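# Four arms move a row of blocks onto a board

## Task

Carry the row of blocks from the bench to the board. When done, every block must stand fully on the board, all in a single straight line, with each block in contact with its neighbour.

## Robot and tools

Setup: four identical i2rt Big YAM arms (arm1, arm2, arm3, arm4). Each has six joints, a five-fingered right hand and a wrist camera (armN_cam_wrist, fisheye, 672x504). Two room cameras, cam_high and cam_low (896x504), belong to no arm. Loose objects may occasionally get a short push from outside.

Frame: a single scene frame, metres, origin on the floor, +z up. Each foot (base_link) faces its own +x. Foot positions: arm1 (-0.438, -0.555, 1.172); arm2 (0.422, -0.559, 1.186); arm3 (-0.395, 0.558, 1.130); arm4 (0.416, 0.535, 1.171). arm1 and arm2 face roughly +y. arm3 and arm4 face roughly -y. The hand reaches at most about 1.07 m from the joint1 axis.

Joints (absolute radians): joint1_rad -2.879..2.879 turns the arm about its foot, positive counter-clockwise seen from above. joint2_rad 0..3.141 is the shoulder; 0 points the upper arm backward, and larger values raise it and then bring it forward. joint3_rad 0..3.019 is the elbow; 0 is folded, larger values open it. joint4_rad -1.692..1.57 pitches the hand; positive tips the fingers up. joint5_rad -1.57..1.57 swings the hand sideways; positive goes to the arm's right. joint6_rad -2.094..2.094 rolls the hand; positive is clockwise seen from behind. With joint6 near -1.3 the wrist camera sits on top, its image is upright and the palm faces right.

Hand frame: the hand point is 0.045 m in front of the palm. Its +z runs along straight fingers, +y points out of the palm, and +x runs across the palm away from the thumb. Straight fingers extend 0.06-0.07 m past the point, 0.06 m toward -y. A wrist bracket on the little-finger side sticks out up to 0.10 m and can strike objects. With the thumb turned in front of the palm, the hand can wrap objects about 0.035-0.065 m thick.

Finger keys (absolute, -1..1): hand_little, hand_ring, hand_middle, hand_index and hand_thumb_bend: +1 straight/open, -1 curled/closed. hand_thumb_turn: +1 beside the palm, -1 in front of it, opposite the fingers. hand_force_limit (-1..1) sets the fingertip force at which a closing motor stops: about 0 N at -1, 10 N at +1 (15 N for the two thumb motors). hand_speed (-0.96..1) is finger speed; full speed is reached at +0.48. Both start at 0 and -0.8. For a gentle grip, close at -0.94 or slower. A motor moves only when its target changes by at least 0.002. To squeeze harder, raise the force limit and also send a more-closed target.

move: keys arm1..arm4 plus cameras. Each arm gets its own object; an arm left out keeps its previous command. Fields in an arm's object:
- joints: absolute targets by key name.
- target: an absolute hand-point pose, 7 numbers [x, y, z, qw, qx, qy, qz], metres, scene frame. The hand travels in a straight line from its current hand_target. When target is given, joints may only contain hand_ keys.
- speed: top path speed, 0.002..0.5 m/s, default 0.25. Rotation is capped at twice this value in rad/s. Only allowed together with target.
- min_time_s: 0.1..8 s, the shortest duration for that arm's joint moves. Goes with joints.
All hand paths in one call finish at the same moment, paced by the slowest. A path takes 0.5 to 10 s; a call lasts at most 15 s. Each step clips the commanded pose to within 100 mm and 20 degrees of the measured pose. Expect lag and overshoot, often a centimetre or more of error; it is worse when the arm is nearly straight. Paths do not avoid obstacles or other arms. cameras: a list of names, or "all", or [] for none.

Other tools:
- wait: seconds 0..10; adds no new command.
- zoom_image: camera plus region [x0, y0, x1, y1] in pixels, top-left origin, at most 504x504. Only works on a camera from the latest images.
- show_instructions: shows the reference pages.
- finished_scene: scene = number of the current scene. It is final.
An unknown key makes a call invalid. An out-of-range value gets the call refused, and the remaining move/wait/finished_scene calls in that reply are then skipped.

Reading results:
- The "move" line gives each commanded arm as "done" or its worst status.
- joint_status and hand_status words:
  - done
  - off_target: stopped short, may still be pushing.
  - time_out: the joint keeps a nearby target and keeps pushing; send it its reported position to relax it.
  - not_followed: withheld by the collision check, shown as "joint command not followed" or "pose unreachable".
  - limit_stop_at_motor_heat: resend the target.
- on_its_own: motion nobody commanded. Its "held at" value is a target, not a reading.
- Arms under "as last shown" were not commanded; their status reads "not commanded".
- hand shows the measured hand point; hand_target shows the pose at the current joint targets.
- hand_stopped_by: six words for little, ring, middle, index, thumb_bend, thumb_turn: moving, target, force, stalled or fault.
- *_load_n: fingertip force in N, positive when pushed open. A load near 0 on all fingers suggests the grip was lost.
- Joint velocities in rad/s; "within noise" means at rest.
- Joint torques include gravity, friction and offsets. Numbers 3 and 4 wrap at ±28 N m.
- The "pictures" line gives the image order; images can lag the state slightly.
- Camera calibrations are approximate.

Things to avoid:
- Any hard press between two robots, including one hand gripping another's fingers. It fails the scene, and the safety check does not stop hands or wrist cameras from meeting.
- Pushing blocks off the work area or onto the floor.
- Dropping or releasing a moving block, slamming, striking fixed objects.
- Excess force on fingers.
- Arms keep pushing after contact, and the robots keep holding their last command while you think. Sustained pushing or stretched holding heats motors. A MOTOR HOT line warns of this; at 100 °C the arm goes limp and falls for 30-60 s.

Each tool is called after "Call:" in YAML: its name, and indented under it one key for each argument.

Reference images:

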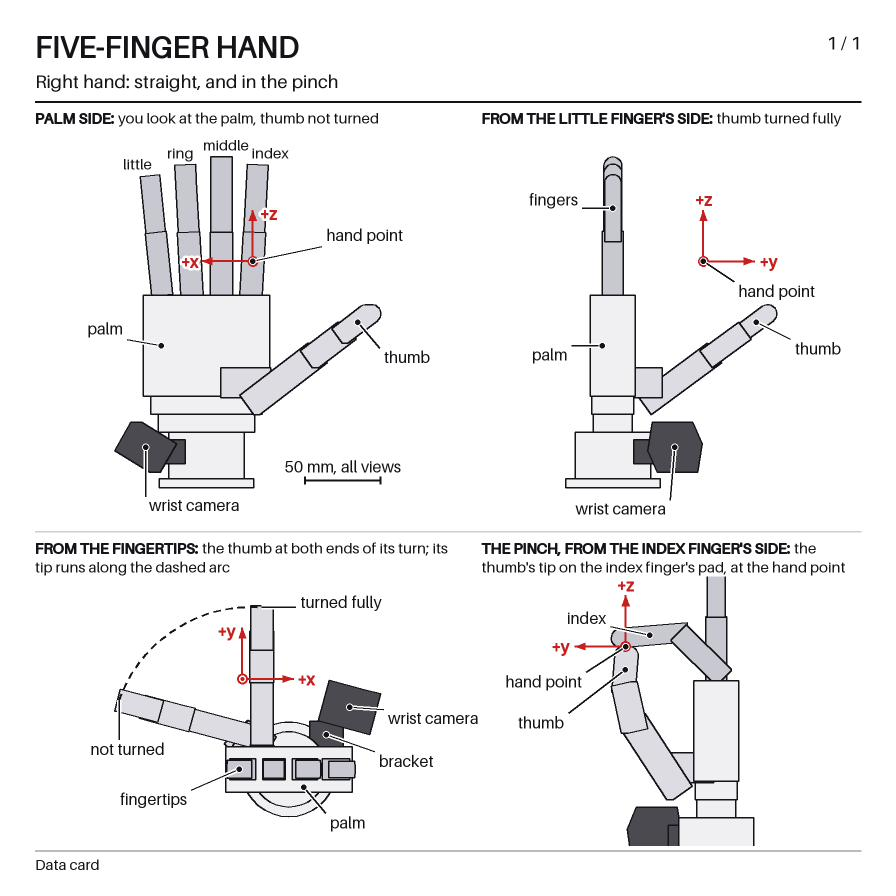

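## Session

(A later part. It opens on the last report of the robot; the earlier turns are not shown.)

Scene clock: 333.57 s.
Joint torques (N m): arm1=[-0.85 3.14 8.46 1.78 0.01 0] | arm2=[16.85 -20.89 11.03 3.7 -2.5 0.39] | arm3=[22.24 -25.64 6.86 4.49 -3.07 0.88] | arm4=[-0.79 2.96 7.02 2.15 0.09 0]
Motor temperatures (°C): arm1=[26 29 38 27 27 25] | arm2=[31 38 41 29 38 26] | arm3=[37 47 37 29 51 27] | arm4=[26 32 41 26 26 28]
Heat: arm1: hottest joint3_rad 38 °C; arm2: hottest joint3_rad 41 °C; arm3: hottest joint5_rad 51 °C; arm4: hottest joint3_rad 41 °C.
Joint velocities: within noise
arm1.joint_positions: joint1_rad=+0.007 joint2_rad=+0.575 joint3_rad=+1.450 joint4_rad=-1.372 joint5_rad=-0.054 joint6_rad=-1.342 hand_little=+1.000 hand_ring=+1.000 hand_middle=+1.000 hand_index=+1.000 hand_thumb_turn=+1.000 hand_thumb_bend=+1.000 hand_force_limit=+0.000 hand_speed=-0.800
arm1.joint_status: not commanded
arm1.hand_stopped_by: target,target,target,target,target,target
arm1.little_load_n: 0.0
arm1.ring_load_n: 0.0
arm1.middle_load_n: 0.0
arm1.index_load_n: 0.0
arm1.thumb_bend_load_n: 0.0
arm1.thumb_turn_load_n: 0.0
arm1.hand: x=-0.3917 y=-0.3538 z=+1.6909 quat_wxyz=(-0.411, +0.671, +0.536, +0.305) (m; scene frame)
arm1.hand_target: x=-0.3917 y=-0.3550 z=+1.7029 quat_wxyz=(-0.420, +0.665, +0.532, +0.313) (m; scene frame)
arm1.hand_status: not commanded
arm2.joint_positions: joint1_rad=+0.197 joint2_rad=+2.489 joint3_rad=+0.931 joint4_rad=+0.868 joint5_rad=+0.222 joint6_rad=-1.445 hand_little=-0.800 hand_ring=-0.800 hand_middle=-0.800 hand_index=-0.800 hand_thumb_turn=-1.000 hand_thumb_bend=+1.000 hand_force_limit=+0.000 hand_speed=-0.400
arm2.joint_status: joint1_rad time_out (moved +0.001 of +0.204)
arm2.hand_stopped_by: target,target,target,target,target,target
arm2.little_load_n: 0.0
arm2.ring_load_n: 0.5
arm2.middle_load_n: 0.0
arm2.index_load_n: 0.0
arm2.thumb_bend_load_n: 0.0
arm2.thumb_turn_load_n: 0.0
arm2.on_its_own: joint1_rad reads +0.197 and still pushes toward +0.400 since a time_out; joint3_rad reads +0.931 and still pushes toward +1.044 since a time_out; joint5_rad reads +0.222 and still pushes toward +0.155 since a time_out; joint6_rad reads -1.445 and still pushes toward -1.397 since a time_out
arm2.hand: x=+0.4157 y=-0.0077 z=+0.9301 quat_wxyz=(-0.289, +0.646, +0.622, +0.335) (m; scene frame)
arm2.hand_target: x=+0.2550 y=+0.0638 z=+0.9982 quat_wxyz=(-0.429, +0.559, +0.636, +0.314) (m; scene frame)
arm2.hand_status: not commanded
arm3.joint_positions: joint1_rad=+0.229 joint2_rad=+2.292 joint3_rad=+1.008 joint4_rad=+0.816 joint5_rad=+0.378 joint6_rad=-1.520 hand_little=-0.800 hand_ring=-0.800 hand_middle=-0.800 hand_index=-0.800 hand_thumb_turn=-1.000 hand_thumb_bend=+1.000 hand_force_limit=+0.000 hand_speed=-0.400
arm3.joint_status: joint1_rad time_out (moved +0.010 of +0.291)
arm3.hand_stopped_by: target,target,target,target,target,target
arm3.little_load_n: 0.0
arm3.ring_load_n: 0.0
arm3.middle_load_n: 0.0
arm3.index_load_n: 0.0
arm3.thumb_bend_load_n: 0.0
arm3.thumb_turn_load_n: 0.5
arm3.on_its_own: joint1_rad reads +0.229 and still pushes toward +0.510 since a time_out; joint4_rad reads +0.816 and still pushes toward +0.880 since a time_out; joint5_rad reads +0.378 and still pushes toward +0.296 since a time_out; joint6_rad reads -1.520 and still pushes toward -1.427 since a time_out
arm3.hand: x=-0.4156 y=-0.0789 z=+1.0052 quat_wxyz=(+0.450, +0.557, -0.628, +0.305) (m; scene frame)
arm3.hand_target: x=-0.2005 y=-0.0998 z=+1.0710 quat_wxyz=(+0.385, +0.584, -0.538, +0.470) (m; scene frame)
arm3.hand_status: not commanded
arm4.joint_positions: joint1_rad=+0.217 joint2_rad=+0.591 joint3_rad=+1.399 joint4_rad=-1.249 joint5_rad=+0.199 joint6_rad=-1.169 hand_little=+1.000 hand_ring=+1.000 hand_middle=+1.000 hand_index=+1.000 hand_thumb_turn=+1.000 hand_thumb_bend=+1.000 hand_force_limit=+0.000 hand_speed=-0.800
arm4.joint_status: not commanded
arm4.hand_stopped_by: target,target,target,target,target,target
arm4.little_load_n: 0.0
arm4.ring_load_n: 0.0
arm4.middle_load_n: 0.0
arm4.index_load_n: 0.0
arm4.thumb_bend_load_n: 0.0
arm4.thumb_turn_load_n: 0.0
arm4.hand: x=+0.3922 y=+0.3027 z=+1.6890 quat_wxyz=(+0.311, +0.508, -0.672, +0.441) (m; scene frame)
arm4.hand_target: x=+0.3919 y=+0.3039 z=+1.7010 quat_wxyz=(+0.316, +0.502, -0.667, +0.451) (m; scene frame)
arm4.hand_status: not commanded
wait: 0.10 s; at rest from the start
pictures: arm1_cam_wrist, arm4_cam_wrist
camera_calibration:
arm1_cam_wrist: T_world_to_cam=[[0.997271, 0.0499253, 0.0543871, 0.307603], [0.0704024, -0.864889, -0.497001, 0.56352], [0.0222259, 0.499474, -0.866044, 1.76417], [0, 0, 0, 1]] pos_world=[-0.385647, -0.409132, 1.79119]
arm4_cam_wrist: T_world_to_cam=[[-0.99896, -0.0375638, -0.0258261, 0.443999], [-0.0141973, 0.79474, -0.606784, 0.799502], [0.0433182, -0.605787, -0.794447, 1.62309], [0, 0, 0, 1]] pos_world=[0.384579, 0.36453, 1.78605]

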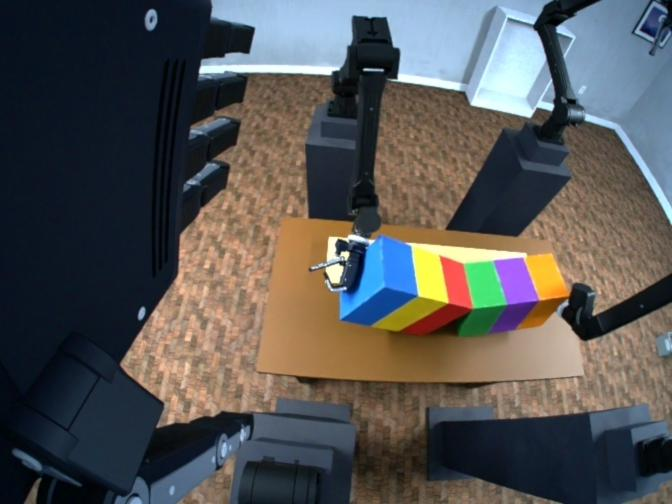

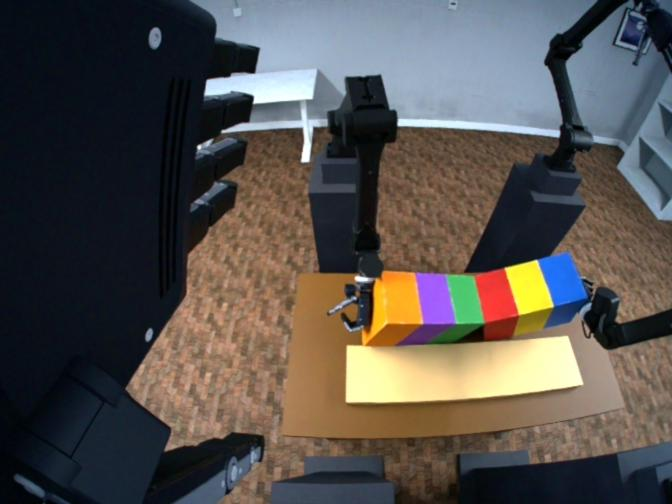

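Call:
move:
  arm2: {"joints":{"joint1_rad":0.41,"joint2_rad":2.469,"joint3_rad":0.79,"joint4_rad":1.085,"joint5_rad":0.212,"joint6_rad":-1.34},"min_time_s":3.5}
  arm3: {"joints":{"joint1_rad":0.44,"joint2_rad":2.355,"joint3_rad":1.25,"joint4_rad":0.775,"joint5_rad":0.285,"joint6_rad":-1.36},"min_time_s":3.5}
  cameras: ["cam_high","cam_low","arm1_cam_wrist"]

Call:
zoom_image:
  camera: "cam_low"
  region: [340, 220, 540, 360]

Call:
zoom_image:
  camera: "cam_high"
  region: [240, 170, 580, 370]

Scene clock: 376.57 s.
Joint torques (N m): arm1=[-0.5 3.19 8.44 1.66 0.02 0.03] | arm2=[11.87 -17.26 3.99 4.92 -2.2 0.56] | arm3=[17.14 -26.99 12.63 3.6 -2.44 0.72] | arm4=[-0.44 2.9 6.98 2.22 0.07 0.01]
Motor temperatures (°C): arm1=[26 29 38 27 27 25] | arm2=[32 38 43 29 41 26] | arm3=[39 47 37 29 59 28] | arm4=[26 32 41 26 26 28]
Heat: arm1: hottest joint3_rad 38 °C; arm2: hottest joint3_rad 43 °C; arm3: hottest joint5_rad 59 °C; arm4: hottest joint3_rad 41 °C.
move: arm2 time_out; arm3 time_out
Joint velocities: within noise
arm1, arm4: as last shown
arm1.thumb_bend_load_n: 0.5
arm2.joint_positions: joint1_rad=+0.270 joint2_rad=+2.519 joint3_rad=+0.737 joint4_rad=+1.019 joint5_rad=+0.272 joint6_rad=-1.406 hand_little=-0.800 hand_ring=-0.800 hand_middle=-0.800 hand_index=-0.800 hand_thumb_turn=-1.000 hand_thumb_bend=+1.000 hand_force_limit=+0.000 hand_speed=-0.400
arm2.joint_status: joint1_rad time_out (moved +0.072 of +0.213); joint4_rad time_out (moved +0.151 of +0.217); joint5_rad time_out (moved +0.051 of -0.010); joint6_rad time_out (moved +0.039 of +0.105); the others done
arm2.hand_stopped_by: target,target,target,target,target,target
arm2.little_load_n: 0.0
arm2.ring_load_n: 0.0
arm2.middle_load_n: 0.0
arm2.index_load_n: 0.0
arm2.thumb_bend_load_n: 0.0
arm2.thumb_turn_load_n: 0.0
arm2.on_its_own: joint1_rad reads +0.270 and still pushes toward +0.410 since a time_out; joint4_rad reads +1.019 and still pushes toward +1.085 since a time_out; joint5_rad reads +0.272 and still pushes toward +0.212 since a time_out; joint6_rad reads -1.406 and still pushes toward -1.340 since a time_out
arm2.hand: x=+0.4092 y=-0.1032 z=+0.9165 quat_wxyz=(-0.264, +0.649, +0.637, +0.321) (m; scene frame)
arm2.hand_target: x=+0.3082 y=-0.0557 z=+0.9492 quat_wxyz=(-0.378, +0.600, +0.639, +0.299) (m; scene frame)
arm2.hand_status: not commanded
arm3.joint_positions: joint1_rad=+0.229 joint2_rad=+2.417 joint3_rad=+1.130 joint4_rad=+0.741 joint5_rad=+0.352 joint6_rad=-1.439 hand_little=-0.800 hand_ring=-0.800 hand_middle=-0.800 hand_index=-0.800 hand_thumb_turn=-1.000 hand_thumb_bend=+1.000 hand_force_limit=+0.000 hand_speed=-0.400
arm3.joint_status: joint1_rad time_out (moved +0.000 of +0.211); joint3_rad time_out (moved +0.123 of +0.242); joint5_rad time_out (moved -0.027 of -0.093); joint6_rad time_out (moved +0.081 of +0.160); the others done
arm3.hand_stopped_by: target,target,target,target,target,target
arm3.little_load_n: 0.0
arm3.ring_load_n: 0.0
arm3.middle_load_n: 0.0
arm3.index_load_n: 0.0
arm3.thumb_bend_load_n: 0.0
arm3.thumb_turn_load_n: 0.0
arm3.on_its_own: joint1_rad reads +0.229 and still pushes toward +0.440 since a time_out; joint3_rad reads +1.130 and still pushes toward +1.243 since a time_out; joint5_rad reads +0.352 and still pushes toward +0.285 since a time_out; joint6_rad reads -1.439 and still pushes toward -1.360 since a time_out
arm3.hand: x=-0.4058 y=-0.0950 z=+0.9453 quat_wxyz=(+0.412, +0.555, -0.656, +0.302) (m; scene frame)
arm3.hand_target: x=-0.2253 y=-0.1549 z=+1.0248 quat_wxyz=(+0.375, +0.561, -0.582, +0.454) (m; scene frame)
arm3.hand_status: not commanded
arm4.little_load_n: -0.5
pictures: arm1_cam_wrist, cam_high, cam_low
camera_calibration:
arm1_cam_wrist: T_world_to_cam=[[0.997271, 0.0499253, 0.0543871, 0.307603], [0.0704024, -0.864889, -0.497001, 0.56352], [0.0222259, 0.499474, -0.866044, 1.76417], [0, 0, 0, 1]] pos_world=[-0.385647, -0.409132, 1.79119]

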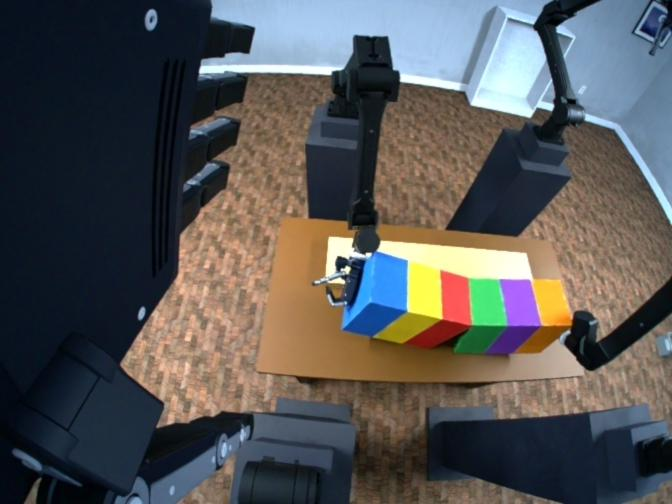

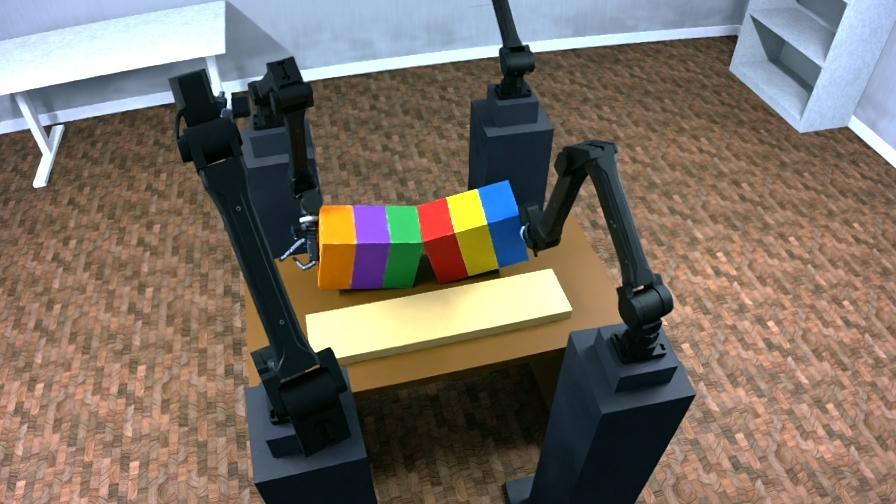

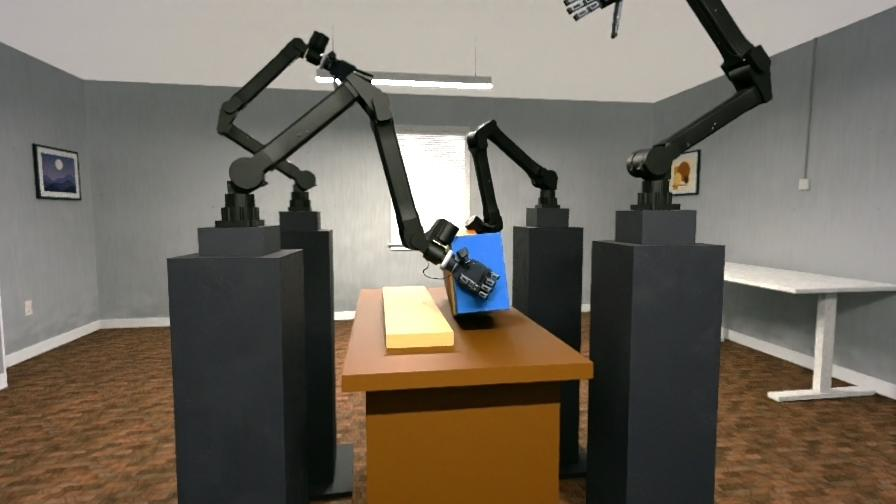

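Scaled by 2.520 from the camera's 896x504 image, which has a finer 1280x720 frame.

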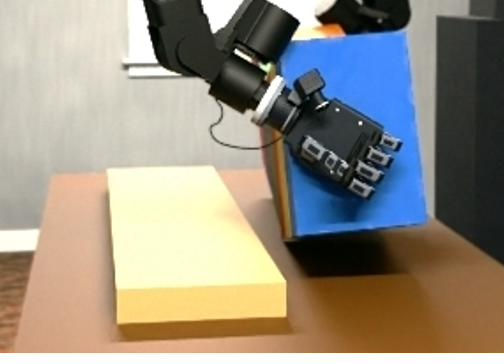

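Scaled by 1.482 from the camera's 896x504 image, which has a finer 1280x720 frame.

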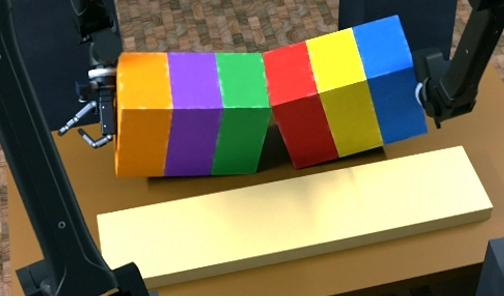

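Call:
move:
  arm2: {"joints":{"joint1_rad":0.40,"joint2_rad":2.68,"joint3_rad":0.87,"joint4_rad":1.34,"joint5_rad":0.235,"joint6_rad":-1.32},"min_time_s":3.5}
  arm3: {"joints":{"joint1_rad":0.44,"joint2_rad":2.50,"joint3_rad":1.39,"joint4_rad":0.81,"joint5_rad":0.29,"joint6_rad":-1.32},"min_time_s":3.5}
  cameras: ["cam_high","cam_low"]

Call:
zoom_image:
  camera: "cam_low"
  region: [340, 220, 540, 360]

Call:
zoom_image:
  camera: "cam_high"
  region: [240, 170, 580, 370]

Scene clock: 405.30 s.
Joint torques (N m): arm1=[-0.91 2.9 8.42 1.69 0.03 0.01] | arm2=[9.35 -16.62 5.19 4.34 -0.74 0.3] | arm3=[17.32 -27.69 12.68 4.7 -1.48 0.22] | arm4=[-0.56 2.9 7.04 2.11 0.07 0]
Motor temperatures (°C): arm1=[26 29 38 27 27 25] | arm2=[32 38 39 29 39 26] | arm3=[38 50 41 29 54 28] | arm4=[26 32 42 26 26 28]
Heat: arm1: hottest joint3_rad 38 °C; arm2: hottest joint3_rad 39 °C; arm3: hottest joint5_rad 54 °C; arm4: hottest joint3_rad 42 °C.
move: arm2 time_out; arm3 time_out
Joint velocities: within noise
arm1, arm4: as last shown
arm1.thumb_bend_load_n: 0.0
arm2.joint_positions: joint1_rad=+0.290 joint2_rad=+2.723 joint3_rad=+0.790 joint4_rad=+1.290 joint5_rad=+0.259 joint6_rad=-1.358 hand_little=-0.800 hand_ring=-0.800 hand_middle=-0.800 hand_index=-0.800 hand_thumb_turn=-1.000 hand_thumb_bend=+1.000 hand_force_limit=+0.000 hand_speed=-0.400
arm2.joint_status: joint1_rad time_out (moved +0.021 of +0.130); joint6_rad time_out (moved +0.048 of +0.086); the others done
arm2.hand_stopped_by: target,target,target,target,target,target
arm2.little_load_n: 0.0
arm2.ring_load_n: 0.0
arm2.middle_load_n: 0.0
arm2.index_load_n: 0.0
arm2.thumb_bend_load_n: 0.0
arm2.thumb_turn_load_n: 0.5
arm2.on_its_own: joint1_rad reads +0.290 and still pushes toward +0.400 since a time_out; joint6_rad reads -1.358 and still pushes toward -1.320 since a time_out
arm2.hand: x=+0.3977 y=-0.1105 z=+0.8748 quat_wxyz=(-0.326, +0.644, +0.608, +0.331) (m; scene frame)
arm2.hand_target: x=+0.3163 y=-0.0526 z=+0.9073 quat_wxyz=(-0.424, +0.597, +0.598, +0.327) (m; scene frame)
arm2.hand_status: not commanded
arm3.joint_positions: joint1_rad=+0.229 joint2_rad=+2.568 joint3_rad=+1.276 joint4_rad=+0.741 joint5_rad=+0.332 joint6_rad=-1.347 hand_little=-0.800 hand_ring=-0.800 hand_middle=-0.800 hand_index=-0.800 hand_thumb_turn=-1.000 hand_thumb_bend=+1.000 hand_force_limit=+0.000 hand_speed=-0.400
arm3.joint_status: joint1_rad time_out (moved +0.000 of +0.211); joint3_rad time_out (moved +0.145 of +0.260); joint4_rad time_out (moved +0.000 of +0.069); joint5_rad time_out (moved -0.019 of -0.062); the others done
arm3.hand_stopped_by: target,target,target,target,target,target
arm3.little_load_n: 0.0
arm3.ring_load_n: 0.0
arm3.middle_load_n: 0.0
arm3.index_load_n: 0.0
arm3.thumb_bend_load_n: 0.0
arm3.thumb_turn_load_n: 0.0
arm3.on_its_own: joint1_rad reads +0.229 and still pushes toward +0.440 since a time_out; joint3_rad reads +1.276 and still pushes toward +1.388 since a time_out; joint4_rad reads +0.741 and still pushes toward +0.810 since a time_out; joint5_rad reads +0.332 and still pushes toward +0.290 since a time_out
arm3.hand: x=-0.3951 y=-0.1179 z=+0.8859 quat_wxyz=(+0.390, +0.531, -0.679, +0.324) (m; scene frame)
arm3.hand_target: x=-0.2126 y=-0.1849 z=+0.9829 quat_wxyz=(+0.372, +0.539, -0.588, +0.474) (m; scene frame)
arm3.hand_status: not commanded
arm4.little_load_n: 0.0
pictures: cam_high, cam_low

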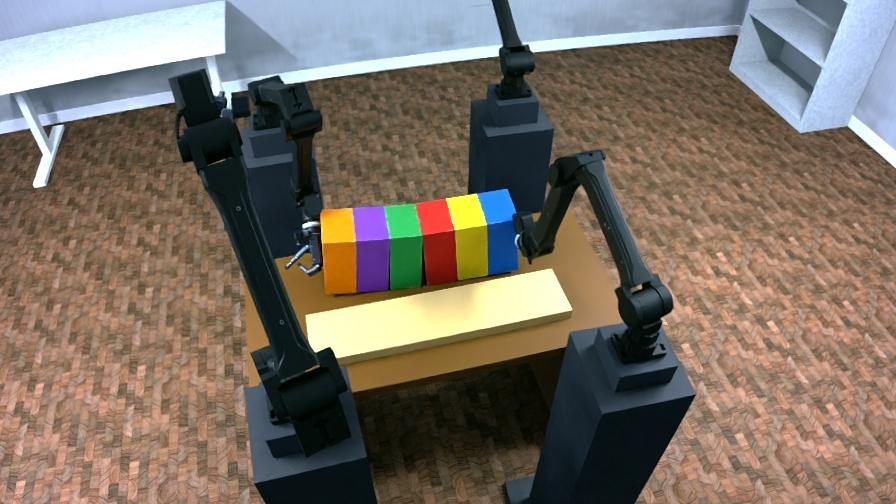

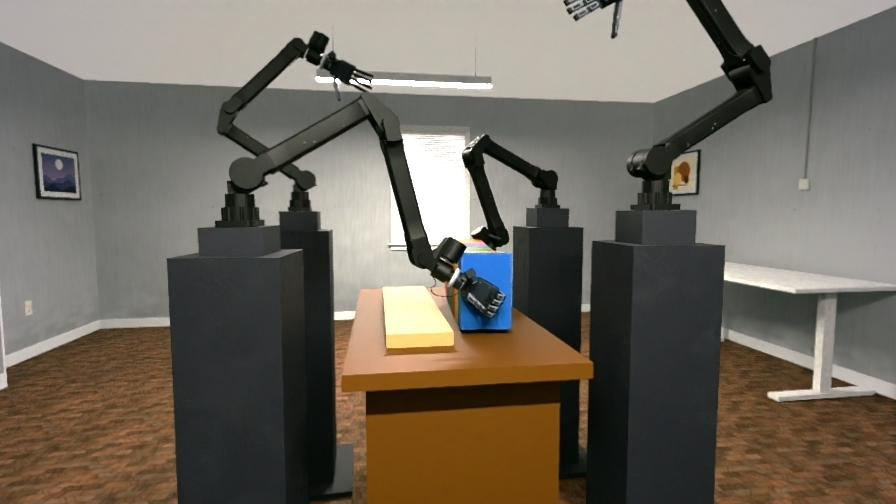

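Scaled by 2.520 from the camera's 896x504 image, which has a finer 1280x720 frame.

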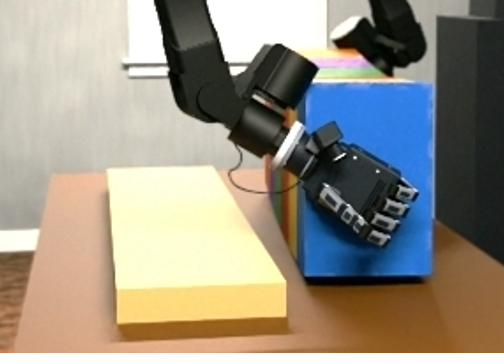

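Scaled by 1.482 from the camera's 896x504 image, which has a finer 1280x720 frame.

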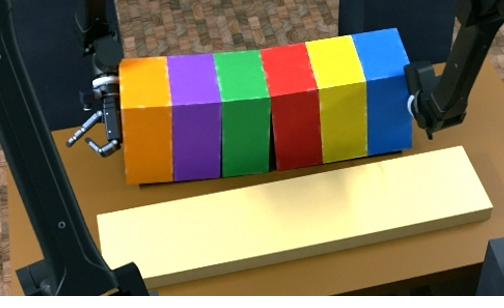

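Call:
move:
  arm2: {"joints":{"joint1_rad":0.37,"joint2_rad":2.80,"joint3_rad":0.94,"joint4_rad":1.38,"joint5_rad":0.235,"joint6_rad":-1.34},"min_time_s":3}
  arm3: {"joints":{"joint1_rad":0.40,"joint2_rad":2.61,"joint3_rad":1.43,"joint4_rad":0.87,"joint5_rad":0.29,"joint6_rad":-1.34},"min_time_s":3}
  cameras: ["cam_high","cam_low"]

Call:
zoom_image:
  camera: "cam_low"
  region: [340, 220, 540, 360]

Call:
zoom_image:
  camera: "cam_high"
  region: [240, 170, 580, 370]

Scene clock: 418.67 s.
Joint torques (N m): arm1=[-0.44 2.96 8.36 1.7 0.02 0.04] | arm2=[7 -14.1 5.29 2.66 0.04 0.08] | arm3=[12.75 -24.64 12.38 4.03 -1.36 0.02] | arm4=[-0.56 3.02 6.97 2.21 0.08 0]
Motor temperatures (°C): arm1=[26 29 39 27 27 25] | arm2=[31 38 38 29 36 26] | arm3=[37 49 42 29 51 27] | arm4=[26 32 42 26 26 28]
Heat: arm1: hottest joint3_rad 39 °C; arm2: hottest joint2_rad 38 °C; arm3: hottest joint5_rad 51 °C; arm4: hottest joint3_rad 42 °C.
move: arm2 time_out; arm3 time_out
Joint velocities: within noise
arm1, arm4: as last shown
arm2.joint_positions: joint1_rad=+0.289 joint2_rad=+2.810 joint3_rad=+0.858 joint4_rad=+1.368 joint5_rad=+0.239 joint6_rad=-1.354 hand_little=-0.800 hand_ring=-0.800 hand_middle=-0.800 hand_index=-0.800 hand_thumb_turn=-1.000 hand_thumb_bend=+1.000 hand_force_limit=+0.000 hand_speed=-0.400
arm2.joint_status: joint1_rad time_out (moved -0.001 of +0.080); the others done
arm2.hand_stopped_by: target,target,target,target,target,target
arm2.little_load_n: 0.0
arm2.ring_load_n: 0.0
arm2.middle_load_n: 0.0
arm2.index_load_n: 0.0
arm2.thumb_bend_load_n: 0.0
arm2.thumb_turn_load_n: 0.5
arm2.on_its_own: joint1_rad reads +0.289 and still pushes toward +0.370 since a time_out
arm2.hand: x=+0.3914 y=-0.0996 z=+0.8542 quat_wxyz=(-0.355, +0.635, +0.598, +0.336) (m; scene frame)
arm2.hand_target: x=+0.3358 y=-0.0576 z=+0.8661 quat_wxyz=(-0.412, +0.601, +0.597, +0.335) (m; scene frame)
arm2.hand_status: not commanded
arm3.joint_positions: joint1_rad=+0.231 joint2_rad=+2.635 joint3_rad=+1.315 joint4_rad=+0.821 joint5_rad=+0.329 joint6_rad=-1.347 hand_little=-0.800 hand_ring=-0.800 hand_middle=-0.800 hand_index=-0.800 hand_thumb_turn=-1.000 hand_thumb_bend=+1.000 hand_force_limit=+0.000 hand_speed=-0.400
arm3.joint_status: joint1_rad time_out (moved +0.001 of +0.171); joint3_rad time_out (moved +0.039 of +0.154); joint5_rad time_out (moved -0.004 of -0.042); the others done
arm3.hand_stopped_by: target,target,target,target,target,target
arm3.little_load_n: 0.0
arm3.ring_load_n: 0.0
arm3.middle_load_n: 0.0
arm3.index_load_n: 0.0
arm3.thumb_bend_load_n: 0.0
arm3.thumb_turn_load_n: 0.5
arm3.on_its_own: joint1_rad reads +0.231 and still pushes toward +0.400 since a time_out; joint3_rad reads +1.315 and still pushes toward +1.428 since a time_out; joint5_rad reads +0.329 and still pushes toward +0.290 since a time_out
arm3.hand: x=-0.3923 y=-0.1257 z=+0.8688 quat_wxyz=(+0.399, +0.520, -0.672, +0.345) (m; scene frame)
arm3.hand_target: x=-0.2461 y=-0.1841 z=+0.9317 quat_wxyz=(+0.385, +0.536, -0.595, +0.458) (m; scene frame)
arm3.hand_status: not commanded
pictures: cam_high, cam_low

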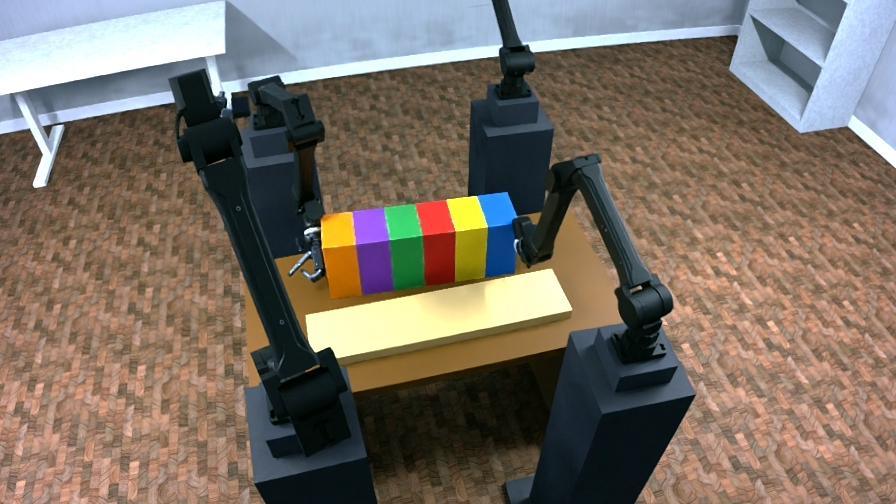

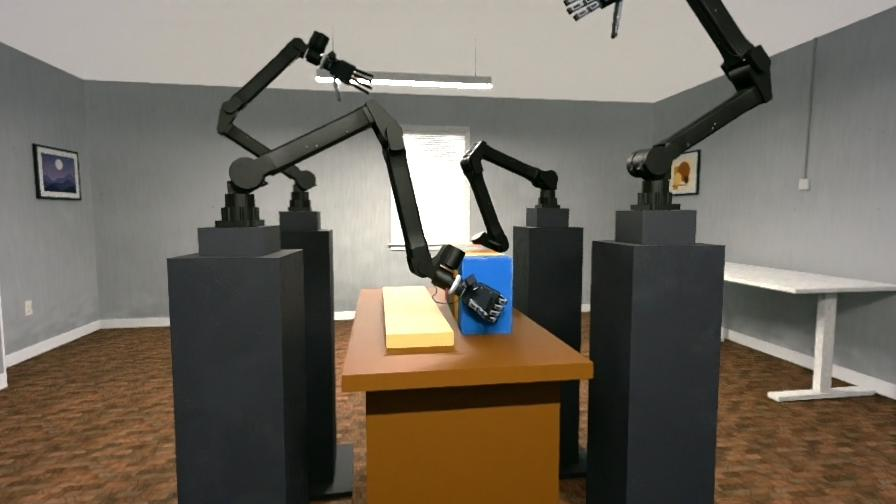

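Scaled by 2.520 from the camera's 896x504 image, which has a finer 1280x720 frame.

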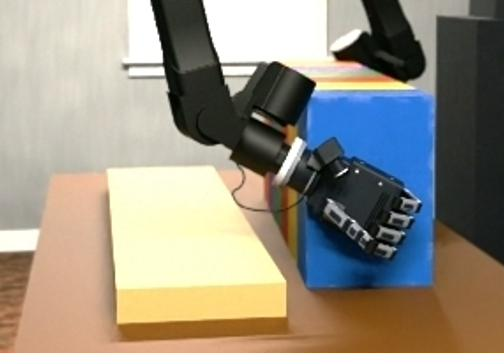

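Scaled by 1.482 from the camera's 896x504 image, which has a finer 1280x720 frame.

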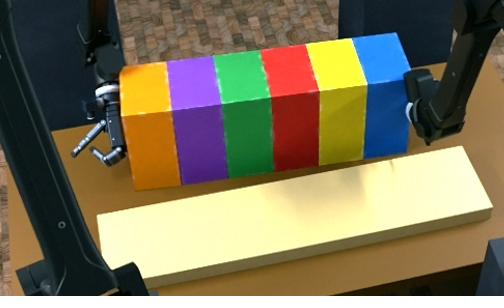

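Call:
move:
  arm2: {"target":[0.403,-0.1,0.855,-0.355,0.635,0.598,0.336],"speed":0.02}
  arm3: {"target":[-0.41,-0.126,0.87,0.399,0.52,-0.672,0.345],"speed":0.02}

Call:
move:
  arm2: {"target":[0.45,-0.105,0.855,-0.3257,0.6555,0.564,0.3814],"speed":0.05}
  arm3: {"target":[-0.445,-0.128,0.868,0.4085,0.5419,-0.657,0.329],"speed":0.05}
  cameras: ["cam_high","cam_low"]

Call:
zoom_image:
  camera: "cam_high"
  region: [240, 170, 580, 370]

Scene clock: 463.97 s.
Joint torques (N m): arm1=[-0.91 3.43 8.39 1.74 0.03 0] | arm2=[-0.15 -13.04 -1.8 2.69 0.11 -0.13] | arm3=[-0.26 -22.65 3.77 1.63 0.01 -0.19] | arm4=[-0.67 3.02 6.94 2.13 0.08 0]
Motor temperatures (°C): arm1=[26 29 39 27 27 25] | arm2=[30 37 36 29 32 26] | arm3=[35 50 42 28 45 27] | arm4=[26 32 42 26 26 28]
Heat: arm1: hottest joint3_rad 39 °C; arm2: hottest joint2_rad 37 °C; arm3: hottest joint2_rad 50 °C; arm4: hottest joint3_rad 42 °C.
move: arm2 done; arm3 off_target
Joint velocities: within noise
arm1, arm4: as last shown
arm2.joint_positions: joint1_rad=+0.263 joint2_rad=+2.810 joint3_rad=+0.852 joint4_rad=+1.372 joint5_rad=+0.213 joint6_rad=-1.366 hand_little=-0.800 hand_ring=-0.800 hand_middle=-0.800 hand_index=-0.800 hand_thumb_turn=-1.000 hand_thumb_bend=+1.000 hand_force_limit=+0.000 hand_speed=-0.400
arm2.joint_status: not commanded
arm2.hand_stopped_by: target,target,target,target,target,target
arm2.little_load_n: 0.0
arm2.ring_load_n: 0.0
arm2.middle_load_n: 0.0
arm2.index_load_n: 0.0
arm2.thumb_bend_load_n: 0.0
arm2.thumb_turn_load_n: 0.0
arm2.hand: x=+0.3995 y=-0.1000 z=+0.8539 quat_wxyz=(-0.354, +0.636, +0.599, +0.333) (m; scene frame)
arm2.hand_target: x=+0.4030 y=-0.0999 z=+0.8550 quat_wxyz=(-0.355, +0.635, +0.598, +0.336) (m; scene frame)
arm2.hand_status: done (0.004 m and 0.5 deg from the pose sent, 0.012 m and 0.1 deg at the start)
arm3.joint_positions: joint1_rad=+0.205 joint2_rad=+2.641 joint3_rad=+1.295 joint4_rad=+0.845 joint5_rad=+0.304 joint6_rad=-1.352 hand_little=-0.800 hand_ring=-0.800 hand_middle=-0.800 hand_index=-0.800 hand_thumb_turn=-1.000 hand_thumb_bend=+1.000 hand_force_limit=+0.000 hand_speed=-0.400
arm3.joint_status: not commanded
arm3.hand_stopped_by: target,target,target,target,target,target
arm3.little_load_n: 0.0
arm3.ring_load_n: 0.0
arm3.middle_load_n: 0.0
arm3.index_load_n: 0.0
arm3.thumb_bend_load_n: 0.0
arm3.thumb_turn_load_n: 0.5
arm3.hand: x=-0.4072 y=-0.1178 z=+0.8624 quat_wxyz=(+0.396, +0.519, -0.675, +0.344) (m; scene frame)
arm3.hand_target: x=-0.4101 y=-0.1258 z=+0.8700 quat_wxyz=(+0.399, +0.520, -0.672, +0.345) (m; scene frame)
arm3.hand_status: off_target (0.012 m and 0.5 deg from the pose sent, 0.018 m and 0.0 deg at the start; pose on its path clipped on 115 of 291 steps)
pictures: none

Scene clock: 466.00 s.
Joint torques (N m): arm1=[-0.44 3.19 8.4 1.74 0.03 0.04] | arm2=[-0.32 -11.69 -1.02 2.85 0.31 -0.12] | arm3=[-1.14 -22.42 3.79 2.09 0.01 -0.2] | arm4=[-0.67 3.02 6.95 2.15 0.08 0.01]
Motor temperatures (°C): arm1=[26 29 39 27 27 25] | arm2=[30 37 36 29 32 26] | arm3=[35 50 41 28 44 27] | arm4=[26 32 42 26 26 28]
Heat: arm1: hottest joint3_rad 39 °C; arm2: hottest joint2_rad 37 °C; arm3: hottest joint2_rad 50 °C; arm4: hottest joint3_rad 42 °C.
move: arm2 done; arm3 done
Joint velocities: within noise
arm1, arm4: as last shown
arm2.joint_positions: joint1_rad=+0.195 joint2_rad=+2.824 joint3_rad=+0.852 joint4_rad=+1.407 joint5_rad=+0.283 joint6_rad=-1.392 hand_little=-0.800 hand_ring=-0.800 hand_middle=-0.800 hand_index=-0.800 hand_thumb_turn=-1.000 hand_thumb_bend=+1.000 hand_force_limit=+0.000 hand_speed=-0.400
arm2.joint_status: not commanded
arm2.hand_stopped_by: target,target,target,target,target,target
arm2.little_load_n: 0.0
arm2.ring_load_n: 0.0
arm2.middle_load_n: 0.0
arm2.index_load_n: 0.0
arm2.thumb_bend_load_n: 0.0
arm2.thumb_turn_load_n: 0.0
arm2.hand: x=+0.4444 y=-0.1028 z=+0.8597 quat_wxyz=(-0.328, +0.656, +0.566, +0.377) (m; scene frame)
arm2.hand_target: x=+0.4499 y=-0.1051 z=+0.8551 quat_wxyz=(-0.326, +0.656, +0.564, +0.381) (m; scene frame)
arm2.hand_status: done (0.008 m and 0.6 deg from the pose sent, 0.051 m and 7.9 deg at the start)
arm3.joint_positions: joint1_rad=+0.149 joint2_rad=+2.641 joint3_rad=+1.295 joint4_rad=+0.845 joint5_rad=+0.253 joint6_rad=-1.443 hand_little=-0.800 hand_ring=-0.800 hand_middle=-0.800 hand_index=-0.800 hand_thumb_turn=-1.000 hand_thumb_bend=+1.000 hand_force_limit=+0.000 hand_speed=-0.400
arm3.joint_status: not commanded
arm3.hand_stopped_by: target,target,target,target,target,target
arm3.little_load_n: 0.0
arm3.ring_load_n: 0.0
arm3.middle_load_n: 0.0
arm3.index_load_n: 0.0
arm3.thumb_bend_load_n: 0.0
arm3.thumb_turn_load_n: 0.0
arm3.hand: x=-0.4391 y=-0.1217 z=+0.8646 quat_wxyz=(+0.404, +0.542, -0.659, +0.329) (m; scene frame)
arm3.hand_target: x=-0.4450 y=-0.1278 z=+0.8680 quat_wxyz=(+0.408, +0.542, -0.657, +0.329) (m; scene frame)
arm3.hand_status: done (0.009 m and 0.6 deg from the pose sent, 0.040 m and 4.0 deg at the start)
pictures: cam_high, cam_low

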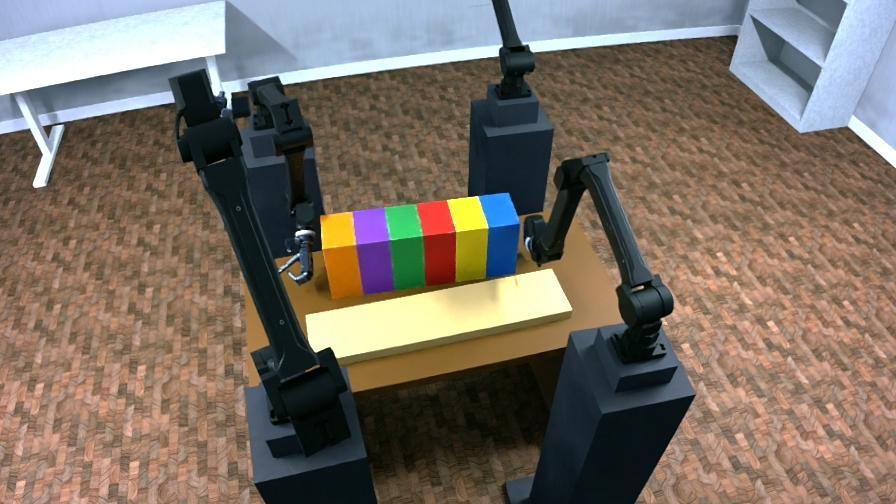

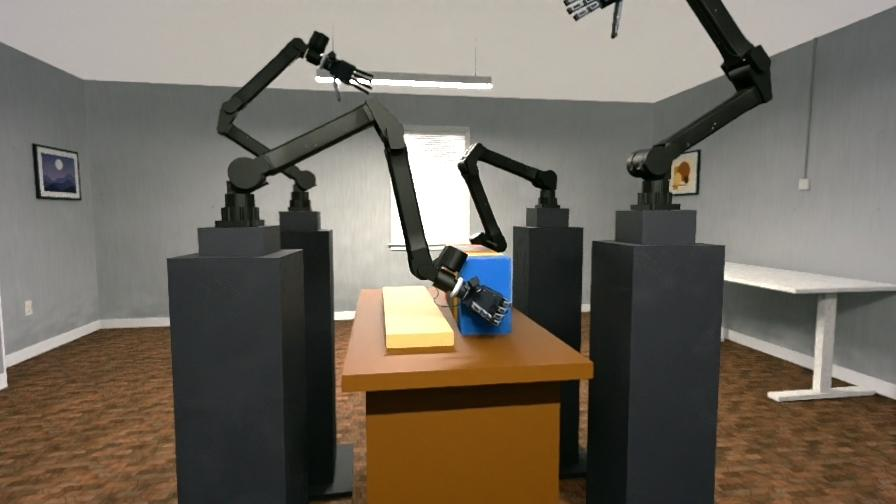

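Scaled by 1.482 from the camera's 896x504 image, which has a finer 1280x720 frame.

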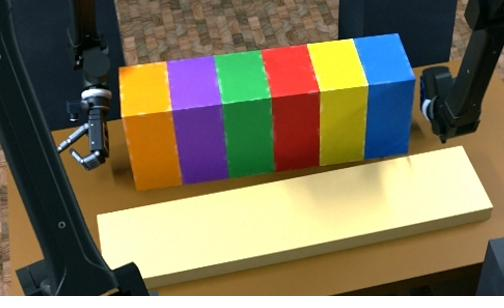

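Call:
move:
  arm2: {"target":[0.44,-0.11,0.840,-0.3257,0.6555,0.564,0.3814],"speed":0.03}
  arm3: {"target":[-0.435,-0.132,0.846,0.4085,0.5419,-0.657,0.329],"speed":0.03}

Call:
move:
  arm2: {"target":[0.385,-0.11,0.840,-0.3257,0.6555,0.564,0.3814],"speed":0.03}
  arm3: {"target":[-0.37,-0.132,0.846,0.4085,0.5419,-0.657,0.329],"speed":0.03}
  cameras: ["cam_high","cam_low"]

Call:
zoom_image:
  camera: "cam_high"
  region: [240, 170, 580, 370]

Call:
zoom_image:
  camera: "cam_low"
  region: [420, 220, 540, 340]

Scene clock: 495.43 s.
Joint torques (N m): arm1=[-0.67 2.84 8.51 1.68 0.01 0.03] | arm2=[1.26 -11.69 -1.2 2.84 0.32 0.02] | arm3=[-0.03 -20.19 4.59 2.24 0.24 -0.03] | arm4=[-0.62 2.9 6.99 2.15 0.08 -0.01]
Motor temperatures (°C): arm1=[26 29 39 27 27 25] | arm2=[29 36 34 29 31 26] | arm3=[33 49 37 28 40 27] | arm4=[26 32 42 26 26 28]
Heat: arm1: hottest joint3_rad 39 °C; arm2: hottest joint2_rad 36 °C; arm3: hottest joint2_rad 49 °C; arm4: hottest joint3_rad 42 °C.
move: arm2 done; arm3 off_target
Joint velocities: within noise
arm1, arm4: as last shown
arm2.joint_positions: joint1_rad=+0.209 joint2_rad=+2.868 joint3_rad=+0.883 joint4_rad=+1.414 joint5_rad=+0.312 joint6_rad=-1.389 hand_little=-0.800 hand_ring=-0.800 hand_middle=-0.800 hand_index=-0.800 hand_thumb_turn=-1.000 hand_thumb_bend=+1.000 hand_force_limit=+0.000 hand_speed=-0.400
arm2.joint_status: not commanded
arm2.hand_stopped_by: target,target,target,target,target,target
arm2.little_load_n: 0.0
arm2.ring_load_n: 0.0
arm2.middle_load_n: 0.0
arm2.index_load_n: 0.0
arm2.thumb_bend_load_n: -0.5
arm2.thumb_turn_load_n: 0.0
arm2.hand: x=+0.4438 y=-0.1072 z=+0.8453 quat_wxyz=(-0.321, +0.656, +0.565, +0.383) (m; scene frame)
arm2.hand_target: x=+0.4401 y=-0.1099 z=+0.8401 quat_wxyz=(-0.326, +0.656, +0.564, +0.381) (m; scene frame)
arm2.hand_status: done (0.007 m and 0.5 deg from the pose sent, 0.021 m and 0.6 deg at the start)
arm3.joint_positions: joint1_rad=+0.149 joint2_rad=+2.671 joint3_rad=+1.339 joint4_rad=+0.845 joint5_rad=+0.263 joint6_rad=-1.443 hand_little=-0.800 hand_ring=-0.800 hand_middle=-0.800 hand_index=-0.800 hand_thumb_turn=-1.000 hand_thumb_bend=+1.000 hand_force_limit=+0.000 hand_speed=-0.400
arm3.joint_status: not commanded
arm3.hand_stopped_by: target,target,target,target,target,target
arm3.little_load_n: 0.0
arm3.ring_load_n: 0.0
arm3.middle_load_n: 0.0
arm3.index_load_n: 0.0
arm3.thumb_bend_load_n: 0.0
arm3.thumb_turn_load_n: 0.5
arm3.hand: x=-0.4399 y=-0.1324 z=+0.8588 quat_wxyz=(+0.411, +0.537, -0.658, +0.332) (m; scene frame)
arm3.hand_target: x=-0.4351 y=-0.1315 z=+0.8463 quat_wxyz=(+0.408, +0.542, -0.657, +0.329) (m; scene frame)
arm3.hand_status: off_target (0.014 m and 0.7 deg from the pose sent, 0.022 m and 0.6 deg at the start)
pictures: none

Scene clock: 498.13 s.
Joint torques (N m): arm1=[-1.14 2.84 8.43 1.8 0.03 0.02] | arm2=[8.59 -13.33 0.03 0.25 0.4 0.03] | arm3=[7.24 -20.01 5.79 1.5 0.3 0.06] | arm4=[-0.56 2.9 6.99 2.18 0.08 -0.01]
Motor temperatures (°C): arm1=[26 29 39 27 27 25] | arm2=[29 36 34 29 31 26] | arm3=[32 49 37 28 40 26] | arm4=[26 32 42 26 26 28]
Heat: arm1: hottest joint3_rad 39 °C; arm2: hottest joint2_rad 36 °C; arm3: hottest joint2_rad 49 °C; arm4: hottest joint3_rad 42 °C.
move: arm2 off_target; arm3 off_target
Joint velocities: within noise
arm1, arm4: as last shown
arm2.joint_positions: joint1_rad=+0.280 joint2_rad=+2.865 joint3_rad=+0.887 joint4_rad=+1.390 joint5_rad=+0.446 joint6_rad=-1.295 hand_little=-0.800 hand_ring=-0.800 hand_middle=-0.800 hand_index=-0.800 hand_thumb_turn=-1.000 hand_thumb_bend=+1.000 hand_force_limit=+0.000 hand_speed=-0.400
arm2.joint_status: not commanded
arm2.hand_stopped_by: target,target,target,target,target,target
arm2.little_load_n: 0.0
arm2.ring_load_n: 0.0
arm2.middle_load_n: 0.0
arm2.index_load_n: 0.0
arm2.thumb_bend_load_n: 0.0
arm2.thumb_turn_load_n: 0.0
arm2.hand: x=+0.4334 y=-0.1168 z=+0.8462 quat_wxyz=(-0.311, +0.679, +0.531, +0.400) (m; scene frame)
arm2.hand_target: x=+0.3871 y=-0.1121 z=+0.8407 quat_wxyz=(-0.326, +0.655, +0.565, +0.381) (m; scene frame)
arm2.hand_status: off_target (0.049 m and 5.4 deg from the pose sent, 0.059 m and 0.6 deg at the start)
arm3.joint_positions: joint1_rad=+0.188 joint2_rad=+2.671 joint3_rad=+1.346 joint4_rad=+0.825 joint5_rad=+0.363 joint6_rad=-1.399 hand_little=-0.800 hand_ring=-0.800 hand_middle=-0.800 hand_index=-0.800 hand_thumb_turn=-1.000 hand_thumb_bend=+1.000 hand_force_limit=+0.000 hand_speed=-0.400
arm3.joint_status: not commanded
arm3.hand_stopped_by: target,target,target,target,target,target
arm3.little_load_n: 0.0
arm3.ring_load_n: 0.0
arm3.middle_load_n: 0.0
arm3.index_load_n: 0.0
arm3.thumb_bend_load_n: 0.0
arm3.thumb_turn_load_n: 0.0
arm3.hand: x=-0.4289 y=-0.1255 z=+0.8596 quat_wxyz=(+0.425, +0.515, -0.674, +0.315) (m; scene frame)
arm3.hand_target: x=-0.3717 y=-0.1281 z=+0.8473 quat_wxyz=(+0.408, +0.542, -0.657, +0.329) (m; scene frame)
arm3.hand_status: off_target (0.061 m and 4.4 deg from the pose sent, 0.071 m and 0.7 deg at the start)
pictures: cam_high, cam_low

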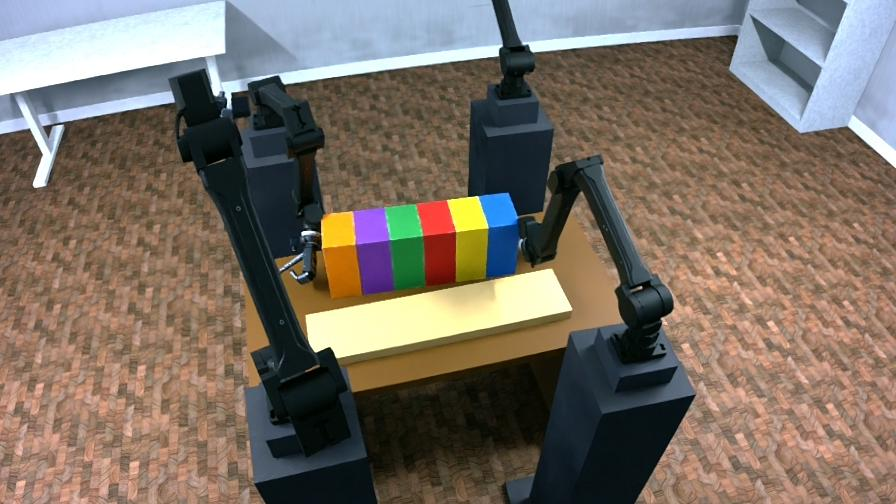

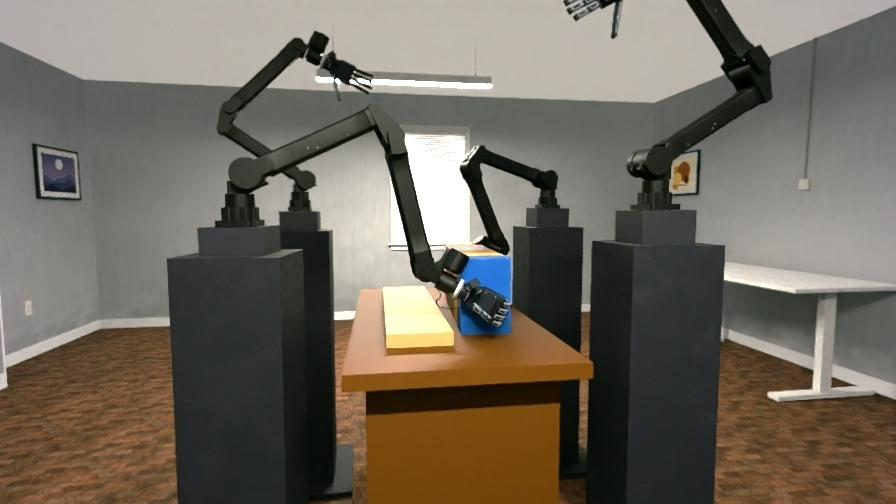

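Scaled by 1.482 from the camera's 896x504 image, which has a finer 1280x720 frame.

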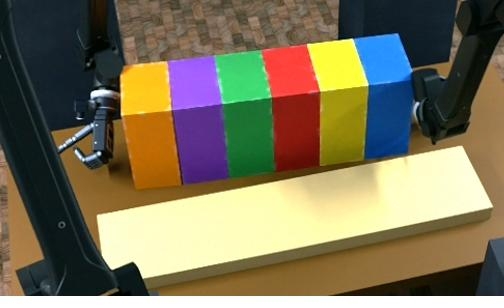

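Scaled by 4.200 from the camera's 896x504 image, which has a finer 1280x720 frame.

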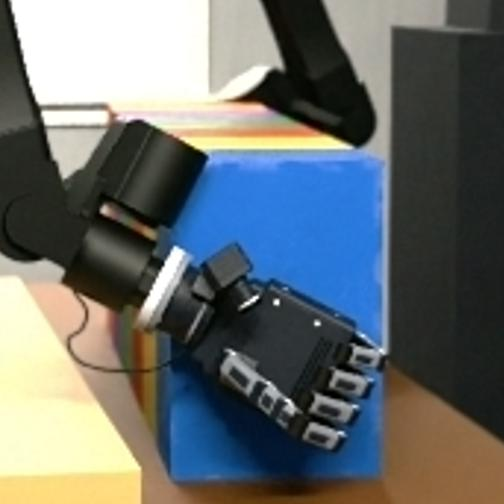

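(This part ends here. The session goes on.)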